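# Tilt gutter so marble rolls into red cup

## Task

Tip and steer the gutter so the marble travels around both of its bends and ends up in the red cup at the far end, never touching the marble with the robot, then lower the gutter back onto the table with the marble still sitting in the cup.

## Robot and tools

Robot: two arms, left_arm and right_arm, each carrying a five-finger hand (left_arm a left hand, right_arm a right hand). Their bases sit on opposite sides of the table; left_arm is on the +y side of the scene frame. Scene frame: origin on the table top halfway between the bases, z = 0 at the table surface, +z up. Calibrated bases: left_arm at (-0.047, +0.521, 0) m, quat_wxyz (+0.702, 0, 0, -0.712); right_arm at (+0.004, -0.506, 0) m, quat_wxyz (+0.707, 0, 0, +0.708).

Hand point: a point fixed to the palm, 0.15 m out from the wrist flange along the fingers. Its +z runs along straight fingers, +y out of the palm, +x across the palm away from the thumb on the right hand (toward the thumb on the left hand). Straight fingertips reach about 0.06-0.07 m beyond it along +z and lie 0.06 m behind it along -y. A bracket on the little-finger side of the wrist can strike things, and with fingers level the wrist may hang lower than the hand and touch the table first.

Row layout (28 numbers, all in [-1, 1], always both arms): left dx, dy, dz, rx, ry, rz, then left little, ring, middle, index, thumb_bend, thumb_turn, force_limit, speed; then the same fourteen for the right arm. Pose numbers are offsets, not poses: they count from that arm's Hand target at the start of the action or move, along that Hand target's own axes. 1.0 equals 0.6 m for dx, dy, dz, and 180 degrees for rx, ry, rz (one combined rotation vector). All six zeros re-request the current Hand target. Finger numbers are absolute targets: -1 open/straight, +1 closed/curled; thumb_turn -1 beside the palm, +1 opposite the fingers. force_limit maps -1..+1 to about 0..10 N at the fingertip (0..15 N for the two thumb motors); speed rises from near zero at -1 to full at +0.48 and stays full above. Hand numbers never mean 'unchanged': to keep a hand as is, resend its last carried-out eight numbers (or, if none yet, its hand_measured six plus hand_force_limit and hand_speed). For a gentle grip close at speed -0.94 or below.

Reported positions, quaternions and velocities of each hand are in that arm's own base frame; fixed cameras and the table use the scene frame.

Tools:
- execute_actions(actions, cameras): actions is a list of up to 15 actions; each action is a list of up to 15 rows, one row per 1/30 s step; a short action repeats its last row to fill 15 steps. Every row of an action counts from the action's start pose. Images come only with an empty actions list or when cameras names them.
- move(target, speed, blend, stop_force, zero, blocking, cameras): straight-line path of each hand point toward target, one 28-number row or a list of up to 15 rows, each row an offset from the same starting Hand targets. speed in m/s, 0.002-3.6 (default 0.25; turning up to twice that in rad/s), one value or one per target. blend in m rounds corners in a list. stop_force in N, 3-120, ends an arm's path when its wrist sensor feels that much resistance; leave it out when pulling away from a contact and don't rely on it while the hand turns. zero (with stop_force) re-zeroes the sensor first. blocking=false returns after 0.5 s while the move continues (not allowed with stop_force). Moves last 0.5-10 s and do not avoid obstacles; avoid paths passing near an arm's own base.
- wait(seconds 0-10, cameras): lets time run holding current commands.
- stop(cameras): brakes a running move.
- zoom_image(camera, region [x0, y0, x1, y1] in pixels, at most 504x504): enlarges part of the newest image from cam_high, cam_low, cam_left_wrist or cam_right_wrist.
- show_instructions(): shows the reference images.
- zero_wrist_force(arm): re-zeroes that arm's wrist sensor.
- finished_scene(scene): ends the current scene, given its number; irreversible, so only call once the marble rests in the cup and the gutter is down.

Results: Hand target (last commanded pose after clipping; next offsets count from it), end_effector_position/quat and velocities, Joint positions, Joint torques, Wrist force/torque in the flange's axes plus a peak line, hand_measured, hand_stopped_by (moving, target, force, stalled, fault), hand_load_n (positive pushes the finger open), motor temperatures, and for move a 'move:' line with the ending (done, off_target, moving, held, fault) and limits (paced, held). A hand often stops short of its Hand target; resend the gap as an offset.

Cameras: cam_high and cam_low fixed (672x504), cam_left_wrist and cam_right_wrist fisheye on the hands (616x616).

Cautions: commanded orientation is clipped to 32 degrees from the measured one per step. Arms are stiff; driving past a firm contact can trigger a fault stop (outside force around 150 N, or wrist joints' 26.3 N m limit), freezing that arm for 10 s. Keep the arms from touching each other; a hand gripping the other hand counts. Never let the gutter, cup or marble fall or leave the table. Avoid slams, hard pushes, excessive finger force and swinging loads quickly. Tilt the gutter slowly so the marble rolls rather than flying out, and never touch the marble directly. Motors heat when holding loads or straining; above 85 °C an arm locks for 30-60 s.

Each tool is called after "Call:" by a JSON object that holds its "op" and its "data", one argument or row to a line.

Reference images:

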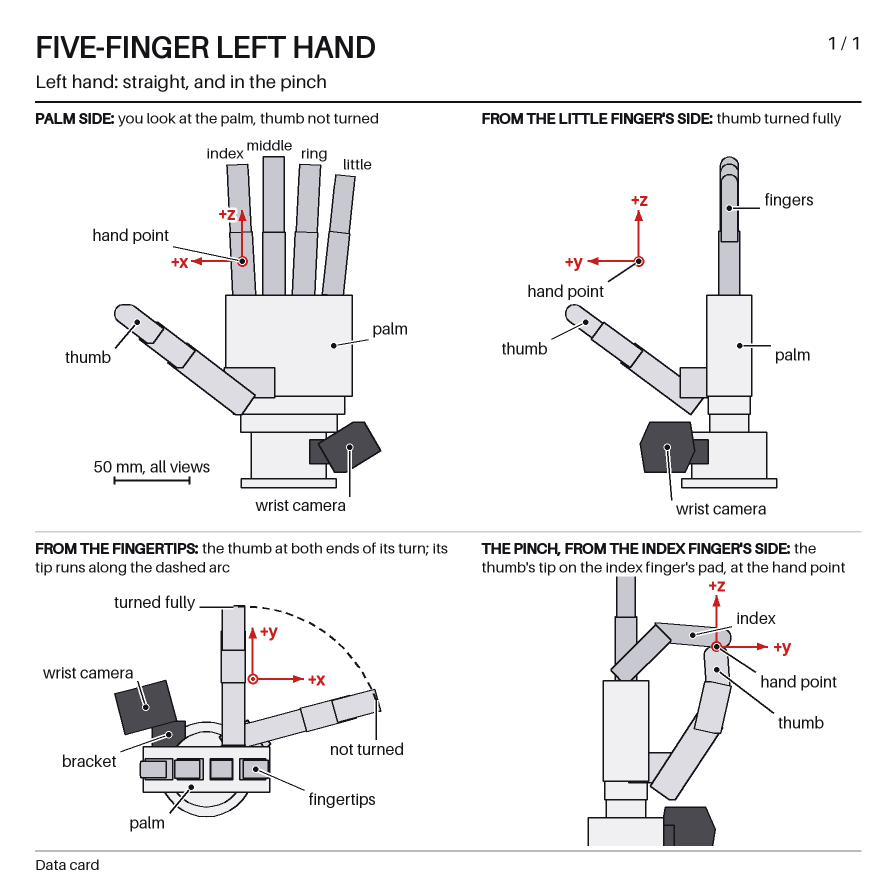

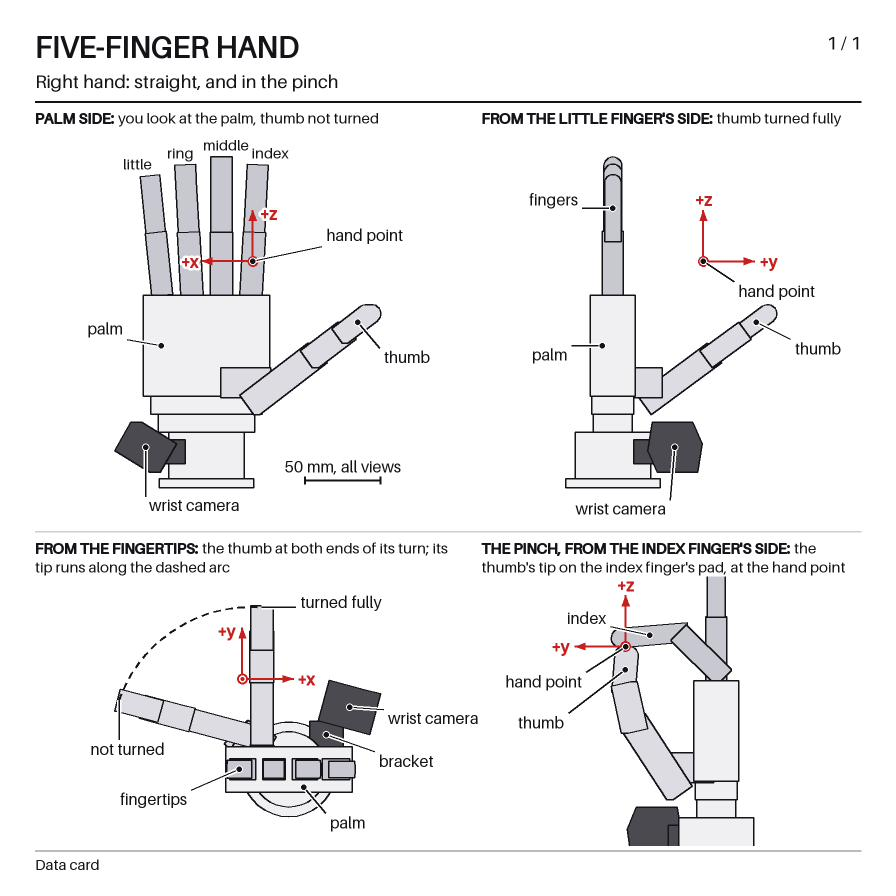

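## Session

Call:
{"op": "execute_actions", "data": {
  "actions": []
}}

Scene clock: 0.00 s.
left_arm: end_effector_position=(+0.2718, +0.1383, +0.4727) hand_measured=(-1.000, -1.000, -1.000, -1.000, -1.000, -1.000) hand_load_n=(+0.0, +0.0, +0.0, +0.0, +0.0, +0.0) hand_stopped_by=(target, target, target, target, target, target) hand_force_limit=0.00 hand_speed=-0.80 end_effector_quat_wxyz=(+0.003, +0.903, +0.429, +0.009) | right_arm: end_effector_position=(+0.2643, -0.1132, +0.4766) hand_measured=(-1.000, -1.000, -1.000, -1.000, -1.000, -1.000) hand_load_n=(+0.0, +0.0, +0.0, +0.0, +0.0, +0.0) hand_stopped_by=(target, target, target, target, target, target) hand_force_limit=0.00 hand_speed=-0.80 end_effector_quat_wxyz=(-0.004, +0.441, +0.897, +0.021)
Joint positions: left_arm=[4.347 -1.444 -1.337 1.219 -1.553 1.889] | right_arm=[-1.203 -1.736 1.37 1.97 1.546 -1.861]
Joint velocities: within noise
Joint torques (N m): no reading
Motor temperatures (°C): left_arm=[26 25 25 30 32 33] | right_arm=[28 25 24 33 37 32]
Wrist force (N): no reading
Wrist torque (N m): no reading
Wrist force, peak (N): no reading
Hand target: left_arm +0.2718, +0.1383, +0.4727; +0.003, +0.903, +0.429, +0.009 | right_arm +0.2643, -0.1132, +0.4766; -0.004, +0.441, +0.897, +0.021

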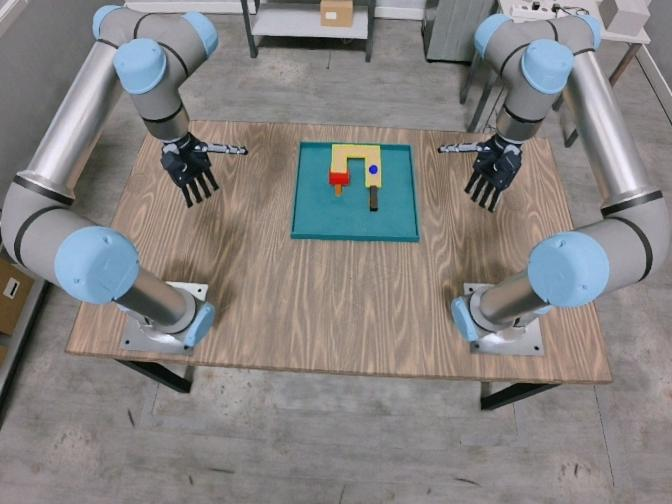

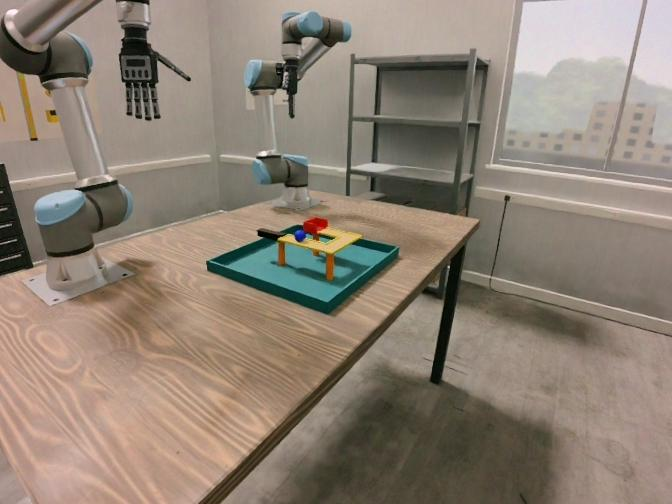

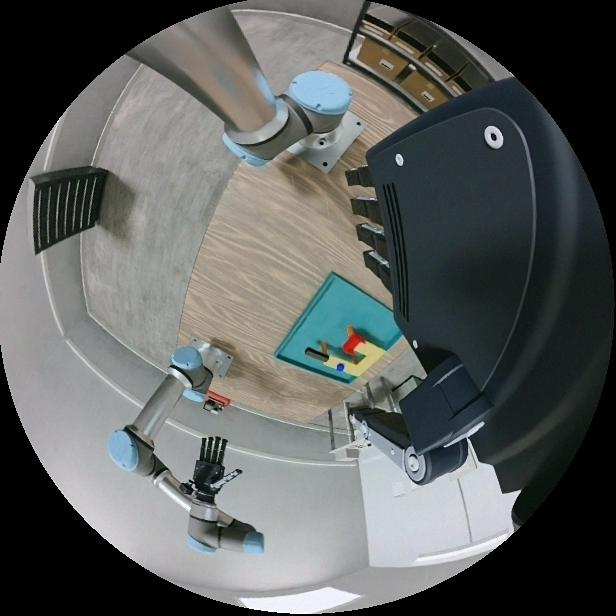

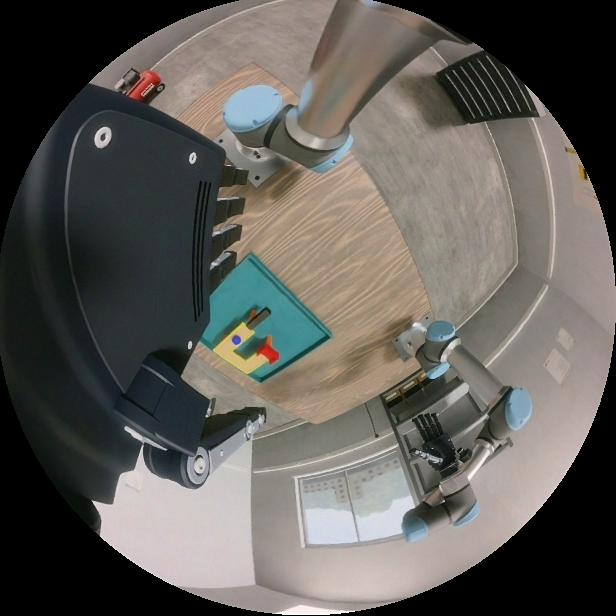

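Call:
{"op": "zoom_image", "data": {
  "camera": "cam_high",
  "region": [280, 120, 430, 250]
}}

Call:
{"op": "zoom_image", "data": {
  "camera": "cam_low",
  "region": [200, 190, 410, 320]
}}

Call:
{"op": "zoom_image", "data": {
  "camera": "cam_right_wrist",
  "region": [190, 280, 310, 400]
}}

Call:
{"op": "zoom_image", "data": {
  "camera": "cam_left_wrist",
  "region": [270, 260, 420, 410]
}}

Scaled by 3.360 from the camera's 672x504 image, which has a finer 960x720 frame.

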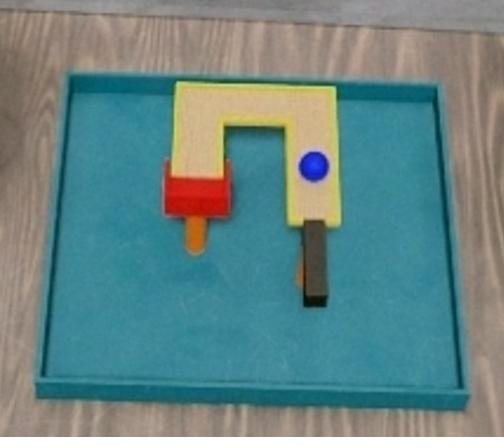

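Scaled by 2.400 from the camera's 672x504 image, which has a finer 960x720 frame.

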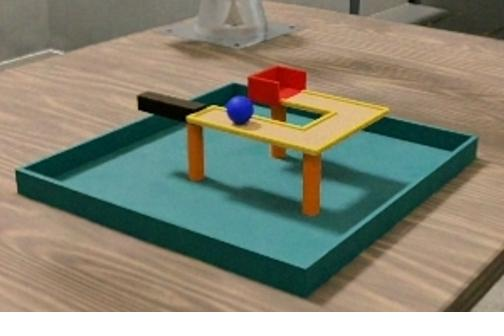

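Scaled by 4.200 from the camera's 616x616 image, which has a finer 880x880 frame.

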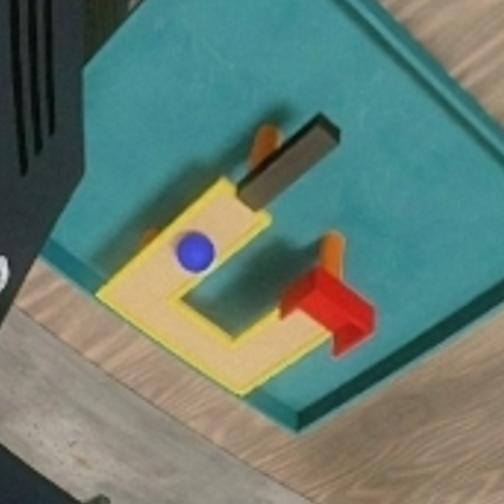

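Scaled by 3.360 from the camera's 616x616 image, which has a finer 880x880 frame.

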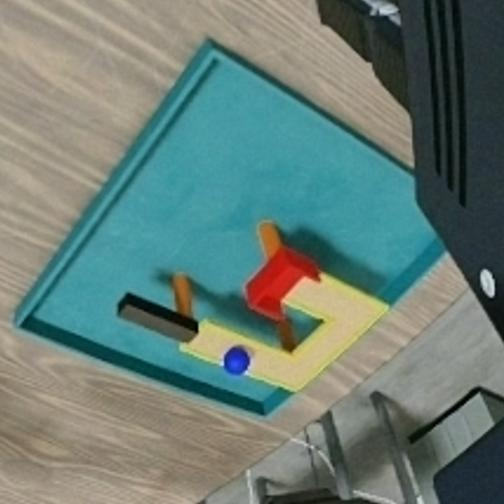

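Call:
{"op": "zoom_image", "data": {
  "camera": "cam_right_wrist",
  "region": [215, 295, 285, 375]
}}

Call:
{"op": "zoom_image", "data": {
  "camera": "cam_left_wrist",
  "region": [295, 310, 395, 390]
}}

Call:
{"op": "zoom_image", "data": {
  "camera": "cam_low",
  "region": [250, 205, 370, 285]
}}

Call:
{"op": "zoom_image", "data": {
  "camera": "cam_high",
  "region": [320, 140, 390, 220]
}}

Scaled by 6.300 from the camera's 616x616 image, which has a finer 880x880 frame.

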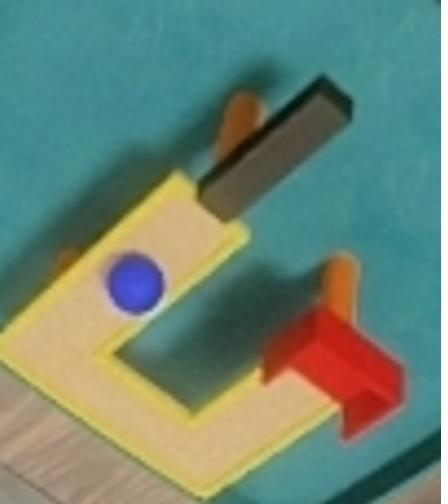

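Scaled by 5.040 from the camera's 616x616 image, which has a finer 880x880 frame.

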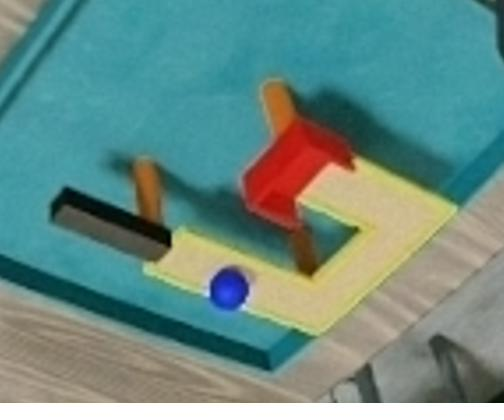

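Scaled by 4.200 from the camera's 672x504 image, which has a finer 960x720 frame.

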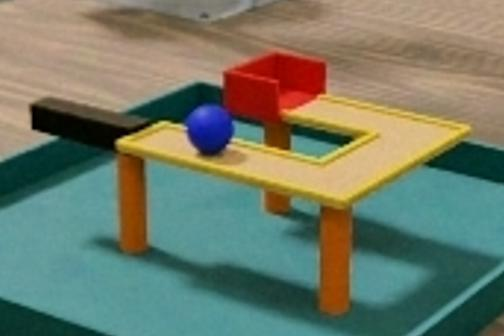

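Scaled by 6.300 from the camera's 672x504 image, which has a finer 960x720 frame.

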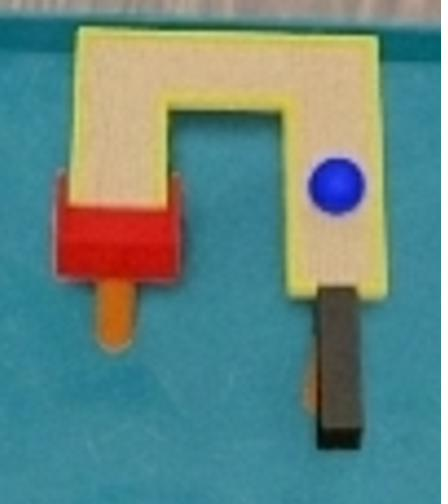

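Call:
{"op": "move", "data": {
  "target": [0.5645,-0.3703,0.0028,0,0,0.1817,-1,-1,-1,-1,-1,-1,0,-0.8,-0.3948,-0.0398,0.3495,0.0147,0.0103,-0.799,-1,-1,-1,-1,-1,-1,0,-0.8],
  "speed": 0.35,
  "cameras": ["all"]
}}

Scene clock: 400.60 s.
left_arm: end_effector_position=(+0.3129, +0.5399, +0.4714) hand_measured=(-1.000, -1.000, -1.000, -1.000, -1.000, -1.000) hand_load_n=(+0.0, +0.0, +0.0, +0.0, +0.0, +0.0) hand_stopped_by=(target, target, target, target, target, target) hand_force_limit=0.00 hand_speed=-0.80 end_effector_quat_wxyz=(-0.153, +0.939, +0.230, +0.205) | right_arm: end_effector_position=(+0.3926, -0.3067, +0.2603) hand_measured=(-1.000, -1.000, -1.000, -1.000, -1.000, -1.000) hand_load_n=(+0.0, +0.0, +0.0, +0.0, +0.0, +0.0) hand_stopped_by=(target, target, target, target, target, target) hand_force_limit=0.00 hand_speed=-0.80 end_effector_quat_wxyz=(+0.000, +0.716, -0.698, +0.000)
Joint positions: left_arm=[4.619 -2.359 -0.035 1.264 -1.29 2.504] | right_arm=[-0.876 -0.924 0.902 1.593 1.571 -4.044]
Joint torques (N m): left_arm=[-4.09 51.32 27.33 1.22 -1.05 1.76] | right_arm=[9.95 -35.61 -25.89 0.62 -2.29 -2.71]
Wrist force (N): left_arm=[-0.1 0.2 0.4] | right_arm=[0.4 0.0 -0.3]
Wrist torque (N m): left_arm=[0.02 0.02 0.02] | right_arm=[0.04 -0.04 0.14]
Wrist force, peak (N): left_arm=[0.3 0.1 1.1] | right_arm=[0.8 -0.2 -0.5]
Hand target: left_arm +0.3134, +0.5412, +0.4726; +0.001, +0.987, +0.158, +0.010 | right_arm +0.3926, -0.3067, +0.2603; +0.000, +0.716, -0.698, +0.000
Off the commanded pose: left_arm 0.002 m, 30 deg | right_arm 0.000 m, 0 deg.
elbow stopped short (left arm): the move would have taken joint 3 (elbow) straighter than the controller allows.
move: off_target (left_arm)
camera_calibration:
cam_left_wrist: T_world_to_cam=[[-0.225124, 0.914026, 0.337455, -0.583486], [0.644256, -0.120177, 0.755309, -0.493259], [0.730927, 0.387445, -0.561811, -0.0551732], [0, 0, 0, 1]] pos_world=[0.226756, 0.495419, 0.538467]
cam_right_wrist: T_world_to_cam=[[-0.957838, -0.281923, 0.0553786, 0.271836], [-0.218142, 0.839047, 0.498412, 0.214682], [-0.186979, 0.465317, -0.86517, 0.559147], [0, 0, 0, 1]] pos_world=[0.411755, -0.363672, 0.361703]

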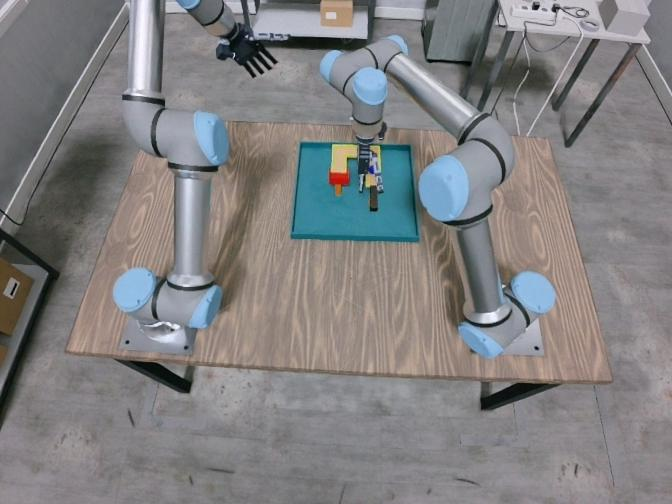

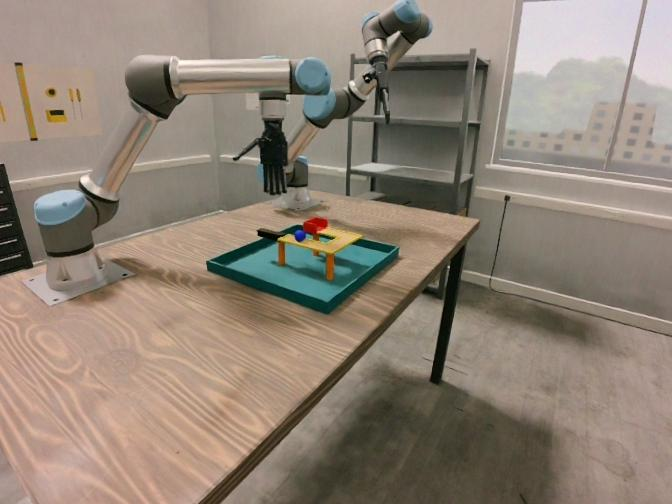

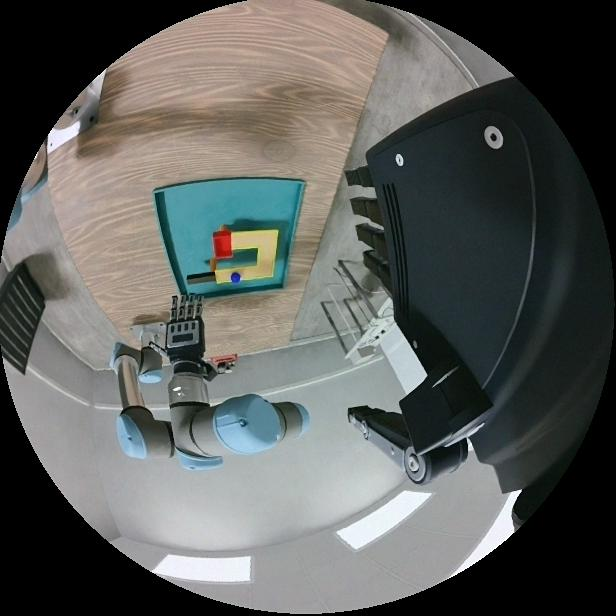

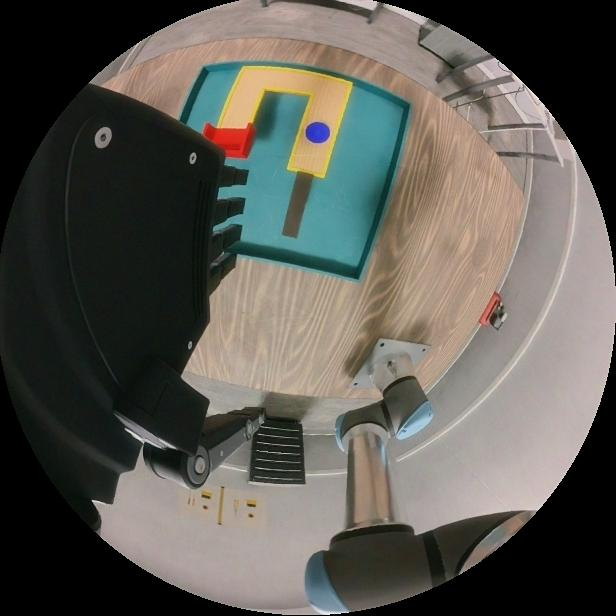

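Call:
{"op": "zoom_image", "data": {
  "camera": "cam_right_wrist",
  "region": [190, 50, 370, 250]
}}

Call:
{"op": "zoom_image", "data": {
  "camera": "cam_left_wrist",
  "region": [170, 210, 310, 310]
}}

Scaled by 2.520 from the camera's 616x616 image, which has a finer 880x880 frame.

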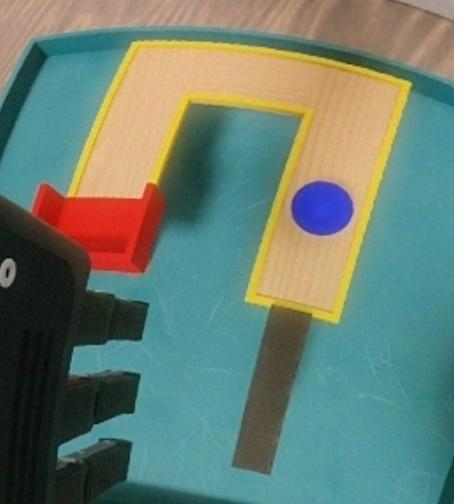

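Scaled by 3.600 from the camera's 616x616 image, which has a finer 880x880 frame.

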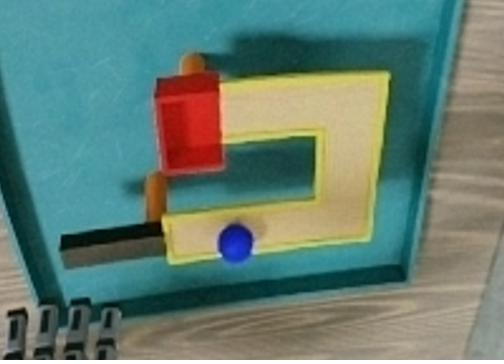

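Call:
{"op": "move", "data": {
  "target": [-0.0154,0.0992,0.0877,-0.0016,-0.0013,-0.0552,-1,-1,-1,-1,-1,-1,0,-0.8,0.0272,-0.0873,0.0728,-0.1333,0.0020,-0.0093,-1,-1,-1,-1,-1,-1,0,-0.8],
  "speed": 0.25,
  "cameras": ["all"]
}}

Scene clock: 772.50 s.
left_arm: end_effector_position=(+0.3234, +0.4804, +0.4188) hand_measured=(-1.000, -1.000, -1.000, -1.000, -1.000, -1.000) hand_load_n=(+0.0, +0.0, +0.0, +0.0, +0.0, +0.0) hand_stopped_by=(target, target, target, target, target, target) hand_force_limit=0.00 hand_speed=-0.80 end_effector_quat_wxyz=(-0.021, +0.963, +0.261, +0.057) | right_arm: end_effector_position=(+0.4453, -0.3217, +0.2166) hand_measured=(-1.000, -1.000, -1.000, -1.000, -1.000, -1.000) hand_load_n=(+0.0, +0.0, -0.5, +0.0, +0.0, +0.0) hand_stopped_by=(target, target, target, target, target, target) hand_force_limit=0.00 hand_speed=-0.80 end_effector_quat_wxyz=(+0.151, +0.711, -0.672, -0.142)
Joint positions: left_arm=[4.504 -2.45 -0.035 1.004 -1.489 2.401] | right_arm=[-0.711 -0.42 0.28 2.02 1.857 -3.863]
Joint torques (N m): left_arm=[-5.78 40.76 24.16 -5.22 -1.42 -1.31] | right_arm=[10.01 -49.72 -25.85 4.63 3.01 2.54]
Wrist force (N): left_arm=[0.0 0.2 0.3] | right_arm=[0.6 -0.3 -0.4]
Wrist torque (N m): left_arm=[0.01 -0.01 0.05] | right_arm=[-0.02 -0.06 0.03]
Wrist force, peak (N): left_arm=[-0.2 -0.4 0.6] | right_arm=[0.4 0.9 -0.3]
Hand target: left_arm +0.3242, +0.4818, +0.4201; +0.004, +0.970, +0.243, +0.008 | right_arm +0.4454, -0.3217, +0.2166; +0.151, +0.711, -0.672, -0.143
Off the commanded pose: left_arm 0.002 m, 7 deg | right_arm 0.000 m, 0 deg.
elbow stopped short (left arm): the move would have taken joint 3 (elbow) straighter than the controller allows.
move: off_target (left_arm)
camera_calibration:
cam_left_wrist: T_world_to_cam=[[-0.21768, 0.974018, 0.0624896, -0.42509], [0.793739, 0.139405, 0.592069, -0.572211], [0.567974, 0.178482, -0.803461, 0.184987], [0, 0, 0, 1]] pos_world=[0.256585, 0.460797, 0.513982]
cam_right_wrist: T_world_to_cam=[[-0.84342, -0.304001, 0.442975, 0.17848], [-0.0235329, 0.844628, 0.534837, 0.167722], [-0.53674, 0.440667, -0.71953, 0.654457], [0, 0, 0, 1]] pos_world=[0.505754, -0.375802, 0.302135]

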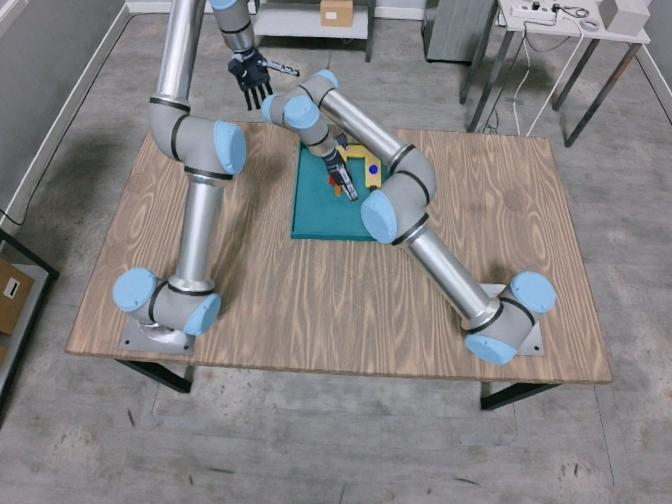

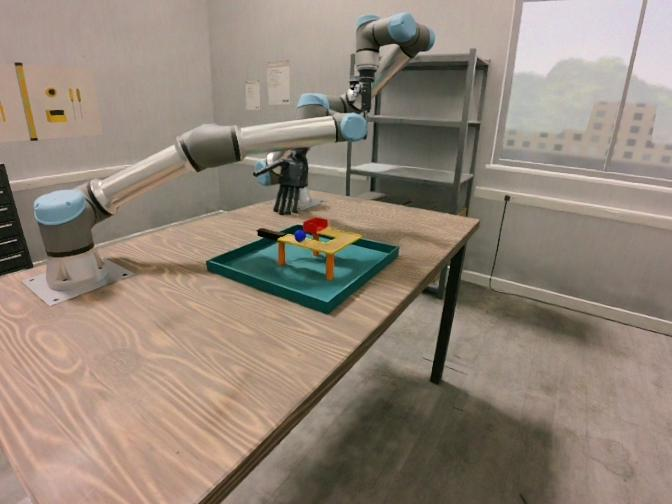

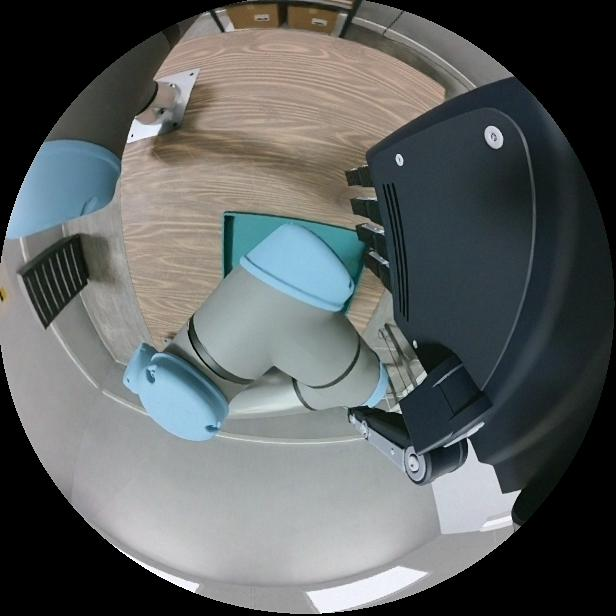

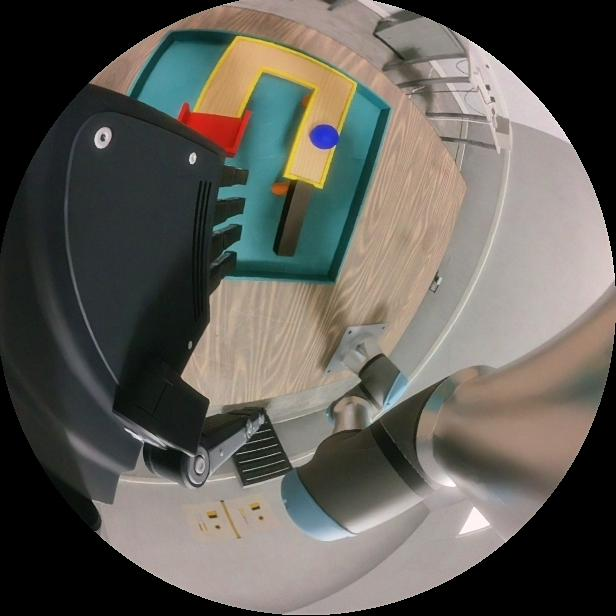

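Call:
{"op": "zoom_image", "data": {
  "camera": "cam_right_wrist",
  "region": [200, 90, 360, 270]
}}

Call:
{"op": "zoom_image", "data": {
  "camera": "cam_low",
  "region": [240, 180, 380, 290]
}}

Call:
{"op": "zoom_image", "data": {
  "camera": "cam_high",
  "region": [280, 120, 430, 220]
}}

Scaled by 2.800 from the camera's 616x616 image, which has a finer 880x880 frame.

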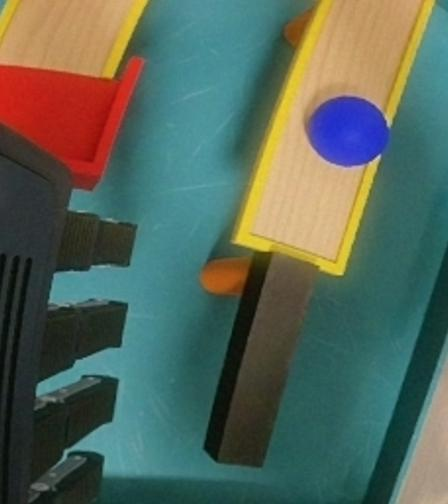

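Scaled by 3.600 from the camera's 672x504 image, which has a finer 960x720 frame.

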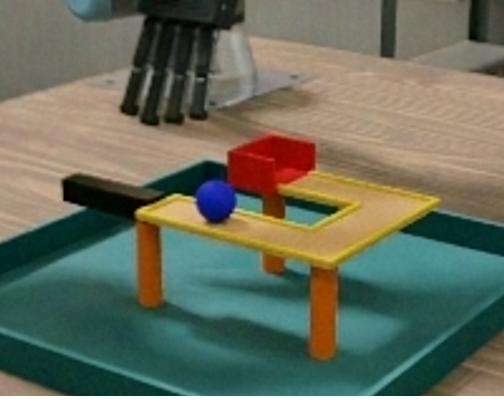

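Scaled by 3.360 from the camera's 672x504 image, which has a finer 960x720 frame.

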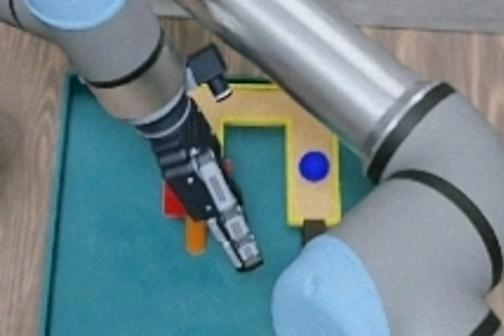

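Call:
{"op": "move", "data": {
  "target": [-0.3458,0.4647,-0.0870,0,0,-0.1261,-1,-1,-1,-1,-1,-1,0,-0.8,-0.0095,-0.0048,0.1167,0,0,0,-1,-1,-1,-1,-1,-1,0,-0.8],
  "speed": 0.2,
  "cameras": ["cam_right_wrist","cam_low","cam_high"]
}}

Call:
{"op": "zoom_image", "data": {
  "camera": "cam_right_wrist",
  "region": [200, 90, 380, 310]
}}

Call:
{"op": "zoom_image", "data": {
  "camera": "cam_low",
  "region": [240, 180, 380, 290]
}}

Scene clock: 845.00 s.
left_arm: end_effector_position=(+0.3233, +0.4780, +0.4197) hand_measured=(-1.000, -1.000, -1.000, -1.000, -1.000, -1.000) hand_load_n=(+0.0, +0.0, +0.0, +0.0, -0.5, +0.0) hand_stopped_by=(target, target, target, target, target, target) hand_force_limit=0.00 hand_speed=-0.80 end_effector_quat_wxyz=(-0.020, +0.964, +0.261, +0.054) | right_arm: end_effector_position=(+0.4427, -0.3213, +0.2101) hand_measured=(-1.000, -1.000, -1.000, -1.000, -1.000, -1.000) hand_load_n=(+0.0, +0.0, +0.0, +0.0, +0.0, +0.0) hand_stopped_by=(target, target, target, target, target, target) hand_force_limit=0.00 hand_speed=-0.80 end_effector_quat_wxyz=(+0.151, +0.711, -0.672, -0.143)
Joint positions: left_arm=[4.501 -2.439 -0.054 1.007 -1.493 2.398] | right_arm=[-0.713 -0.445 0.346 1.979 1.858 -3.865]
Joint torques (N m): left_arm=[5.96 39.73 27.37 -0.6 1.7 1.68] | right_arm=[-12.19 -70.3 -6.16 1.17 3.02 -2.65]
Wrist force (N): left_arm=[0.0 0.3 0.2] | right_arm=[0.5 -0.1 -0.2]
Wrist torque (N m): left_arm=[0.03 -0.01 -0.02] | right_arm=[0.01 -0.06 0.16]
Wrist force, peak (N): left_arm=[-0.7 2.5 -1.6] | right_arm=[0.7 -0.4 -0.5]
Hand target: left_arm +0.3233, +0.4780, +0.4197; -0.020, +0.964, +0.261, +0.054 (not the last commanded pose) | right_arm +0.4427, -0.3213, +0.2101; +0.151, +0.711, -0.672, -0.143 (not the last commanded pose)
Off the commanded pose: left_arm 0.348 m, 21 deg | right_arm 0.063 m, 0 deg.
led back after a hold (left arm): the arm was led back toward your command in small steps, so it may still be short of it.
move: held (left_arm; a check stopped the path), off_target (right_arm; braked when a check withheld steps of left_arm); limits=held
pose unreachable (left arm): on one or more control steps of this call, first in action 0 (counted from 0), this arm could not follow its commanded pose, so it was not sent that pose on those steps. It may still have moved: this result reports where it is.
cause: moving toward the commanded pose would bring a part of the arm too close to another arm (a part of this arm just beyond joint 6 (wrist 3) and a part of the right arm just beyond its joint 4 (wrist 1), 15 mm apart when this arm was first held).
camera_calibration:
cam_right_wrist: T_world_to_cam=[[-0.843419, -0.304025, 0.442959, 0.179328], [-0.0235574, 0.844619, 0.534849, 0.170858], [-0.53674, 0.440667, -0.71953, 0.648136], [0, 0, 0, 1]] pos_world=[0.503154, -0.375402, 0.295535]
Images, in order (width x height): cam_high 672x504, cam_low 672x504, cam_right_wrist 616x616.

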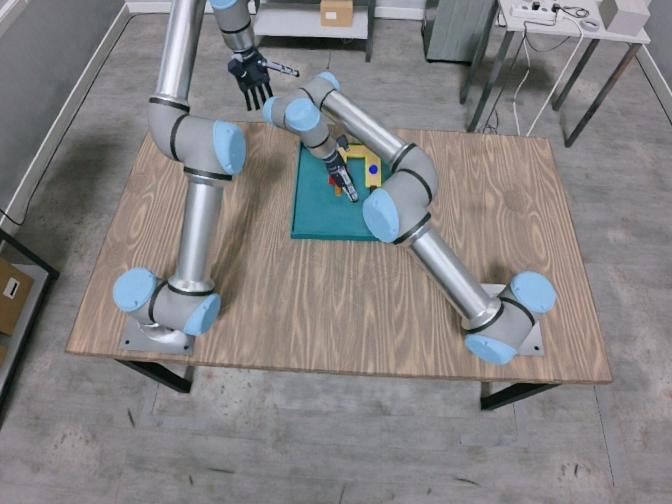

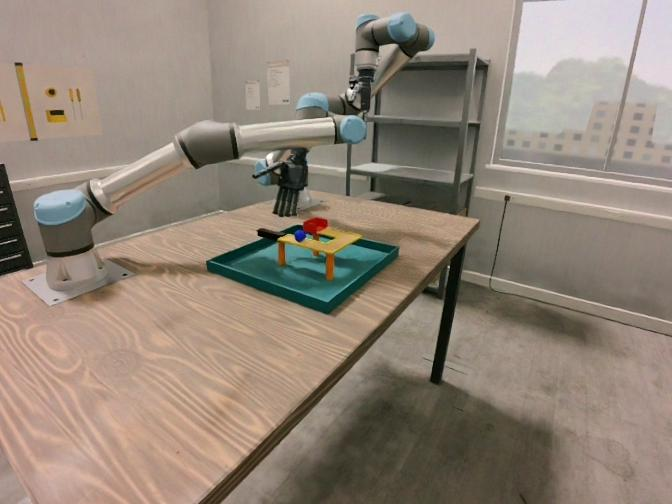

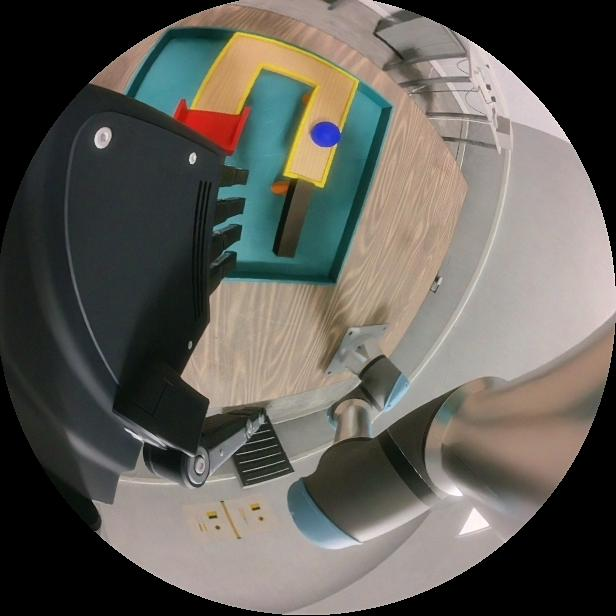

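Scaled by 2.291 from the camera's 616x616 image, which has a finer 880x880 frame.

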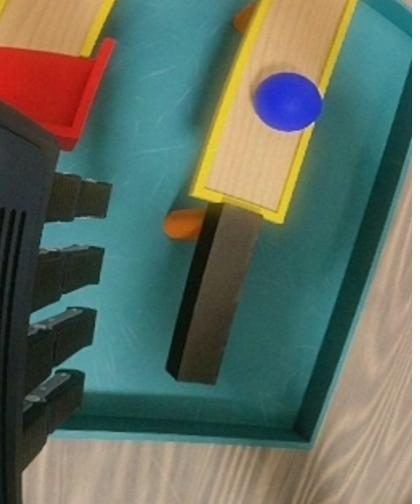

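Scaled by 3.600 from the camera's 672x504 image, which has a finer 960x720 frame.

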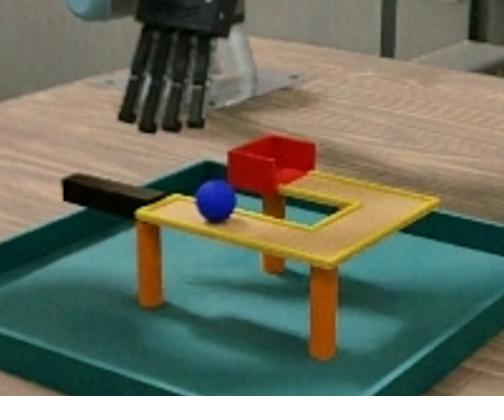

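Call:
{"op": "move", "data": {
  "target": [-0.2088,-0.1268,-0.0732,0,0,0,-1,-1,-1,-1,-1,-1,0,-0.8,0,0,0,0,0,0,-1,-1,-1,-1,-1,-1,0,-0.8],
  "speed": 0.2,
  "cameras": []
}}

Scene clock: 857.00 s.
left_arm: end_effector_position=(+0.1733, +0.4779, +0.4498) hand_measured=(-1.000, -1.000, -1.000, -1.000, -1.000, -1.000) hand_load_n=(+0.0, +0.0, +0.0, +0.0, +0.0, +0.0) hand_stopped_by=(target, target, target, target, target, target) hand_force_limit=0.00 hand_speed=-0.80 end_effector_quat_wxyz=(-0.020, +0.964, +0.261, +0.054) | right_arm: end_effector_position=(+0.4427, -0.3213, +0.2101) hand_measured=(-1.000, -1.000, -1.000, -1.000, -1.000, -1.000) hand_load_n=(+0.0, +0.0, +0.0, +0.0, +0.0, +0.0) hand_stopped_by=(target, target, target, target, target, target) hand_force_limit=0.00 hand_speed=-0.80 end_effector_quat_wxyz=(+0.151, +0.711, -0.672, -0.143)
Joint positions: left_arm=[4.794 -2.19 -0.438 1.116 -1.472 2.691] | right_arm=[-0.713 -0.445 0.346 1.978 1.858 -3.865]
Joint torques (N m): left_arm=[5.68 48.24 3.85 0.42 1.66 1.38] | right_arm=[-11.85 -70.28 -7 1.09 2.97 -2.68]
Wrist force (N): left_arm=[-0.1 0.1 0.5] | right_arm=[0.3 -0.2 -0.1]
Wrist torque (N m): left_arm=[-0.01 0.01 0.00] | right_arm=[-0.01 -0.02 0.15]
Wrist force, peak (N): left_arm=[0.7 0.9 0.6] | right_arm=[0.7 -0.5 -0.2]
Hand target: left_arm +0.1732, +0.4779, +0.4498; -0.020, +0.964, +0.261, +0.054 | right_arm +0.4427, -0.3213, +0.2101; +0.151, +0.711, -0.672, -0.143
Off the commanded pose: left_arm 0.000 m, 0 deg | right_arm 0.000 m, 0 deg.
move: done
No camera images: "cameras" was empty.

Call:
{"op": "move", "data": {
  "target": [-0.1382,0.5718,-0.0605,0,-0.0316,-0.1140,-1,-1,-1,-1,-1,-1,0,-0.8,-0.0087,-0.0045,0.1100,0,0,0,-1,-1,-1,-1,-1,-1,0,-0.8],
  "speed": 0.25,
  "cameras": ["all"]
}}

Call:
{"op": "zoom_image", "data": {
  "camera": "cam_right_wrist",
  "region": [180, 70, 380, 310]
}}

Call:
{"op": "zoom_image", "data": {
  "camera": "cam_left_wrist",
  "region": [270, 270, 410, 410]
}}

Scene clock: 876.67 s.
left_arm: end_effector_position=(+0.2721, +0.1380, +0.4731) hand_measured=(-1.000, -1.000, -1.000, -1.000, -1.000, -1.000) hand_load_n=(+0.0, +0.0, +0.5, +0.0, +0.0, +0.0) hand_stopped_by=(target, target, target, target, target, target) hand_force_limit=0.00 hand_speed=-0.80 end_effector_quat_wxyz=(+0.003, +0.903, +0.429, +0.009) | right_arm: end_effector_position=(+0.4181, -0.3175, +0.1487) hand_measured=(-1.000, -1.000, -1.000, -1.000, -1.000, -1.000) hand_load_n=(+0.0, +0.0, +0.0, +0.0, +0.0, +0.0) hand_stopped_by=(target, target, target, target, target, target) hand_force_limit=0.00 hand_speed=-0.80 end_effector_quat_wxyz=(+0.151, +0.711, -0.672, -0.143)
Joint positions: left_arm=[4.345 -1.445 -1.335 1.218 -1.554 1.886] | right_arm=[-0.733 -0.547 0.702 1.719 1.864 -3.885]
Joint torques (N m): left_arm=[-5.71 2.26 31.47 -5.59 -2.01 -1.12] | right_arm=[-11.82 -68.33 -7.18 0.94 3.05 -2.69]
Wrist force (N): left_arm=[0.0 0.2 0.2] | right_arm=[0.3 0.0 -0.1]
Wrist torque (N m): left_arm=[0.01 0.00 0.06] | right_arm=[0.00 -0.04 0.16]
Wrist force, peak (N): left_arm=[-0.7 1.2 0.1] | right_arm=[0.6 -0.7 -0.7]
Hand target: left_arm +0.2721, +0.1380, +0.4731; +0.003, +0.903, +0.429, +0.009 | right_arm +0.4181, -0.3175, +0.1487; +0.151, +0.711, -0.672, -0.143
Off the commanded pose: left_arm 0.000 m, 0 deg | right_arm 0.000 m, 0 deg.
move: done
camera_calibration:
cam_left_wrist: T_world_to_cam=[[-0.543092, 0.839651, 0.00619606, 0.0276442], [0.721922, 0.46315, 0.514122, -0.504155], [0.428813, 0.283688, -0.857695, 0.367894], [0, 0, 0, 1]] pos_world=[0.221216, 0.10592, 0.574567]
cam_right_wrist: T_world_to_cam=[[-0.843419, -0.304025, 0.442959, 0.186933], [-0.0235574, 0.844619, 0.534849, 0.199909], [-0.53674, 0.440667, -0.71953, 0.589078], [0, 0, 0, 1]] pos_world=[0.478554, -0.371602, 0.234135]

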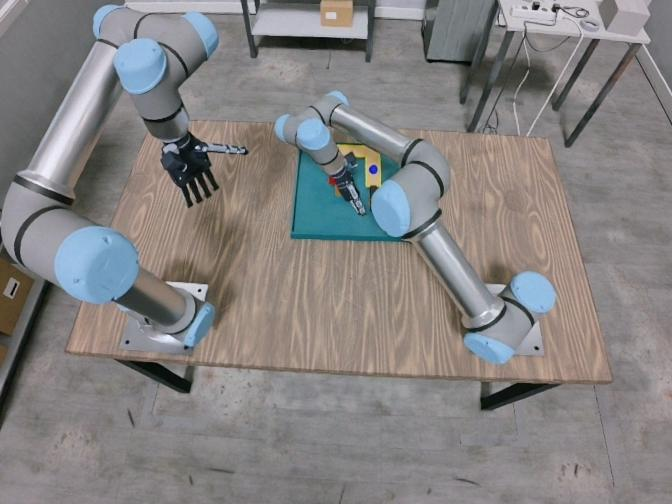

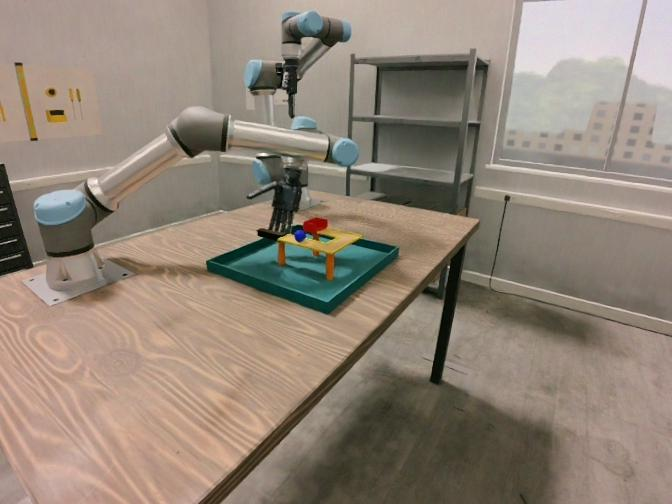

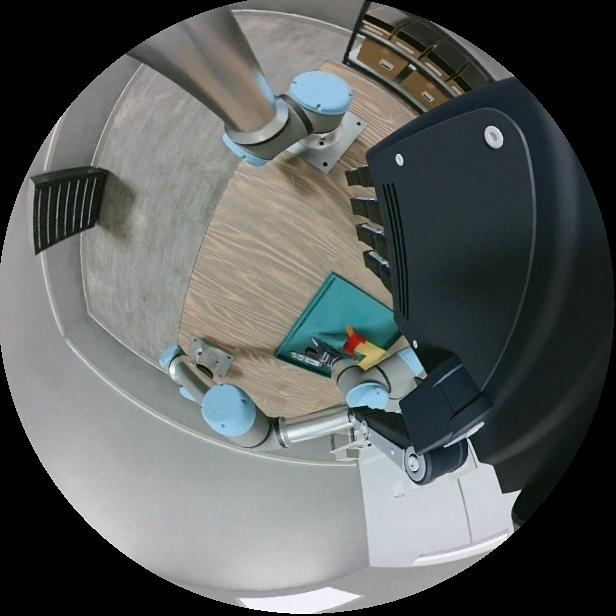

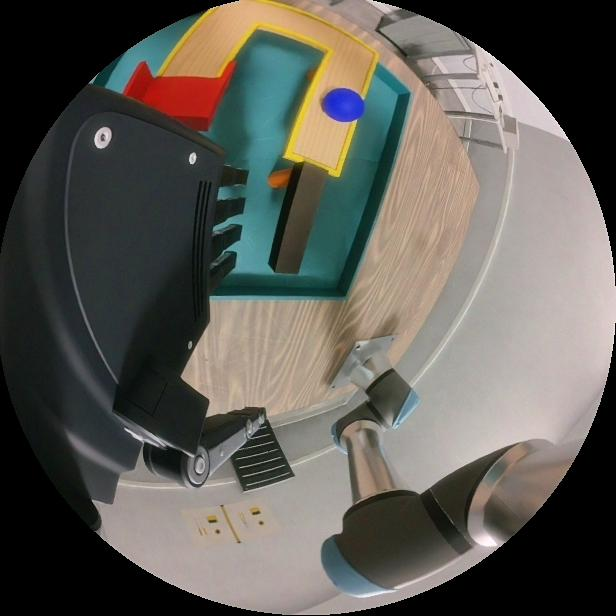

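Scaled by 2.100 from the camera's 616x616 image, which has a finer 880x880 frame.

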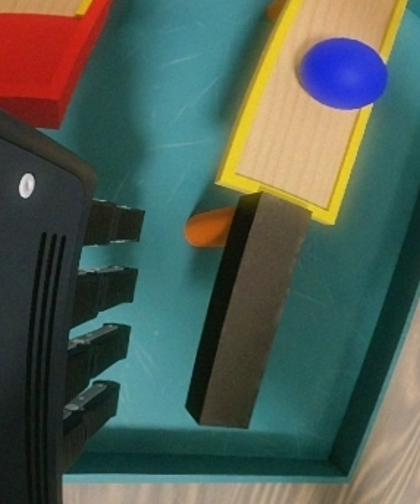

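Scaled by 3.600 from the camera's 616x616 image, which has a finer 880x880 frame.

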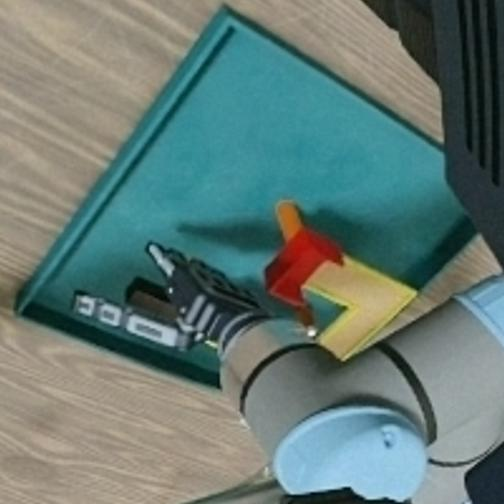

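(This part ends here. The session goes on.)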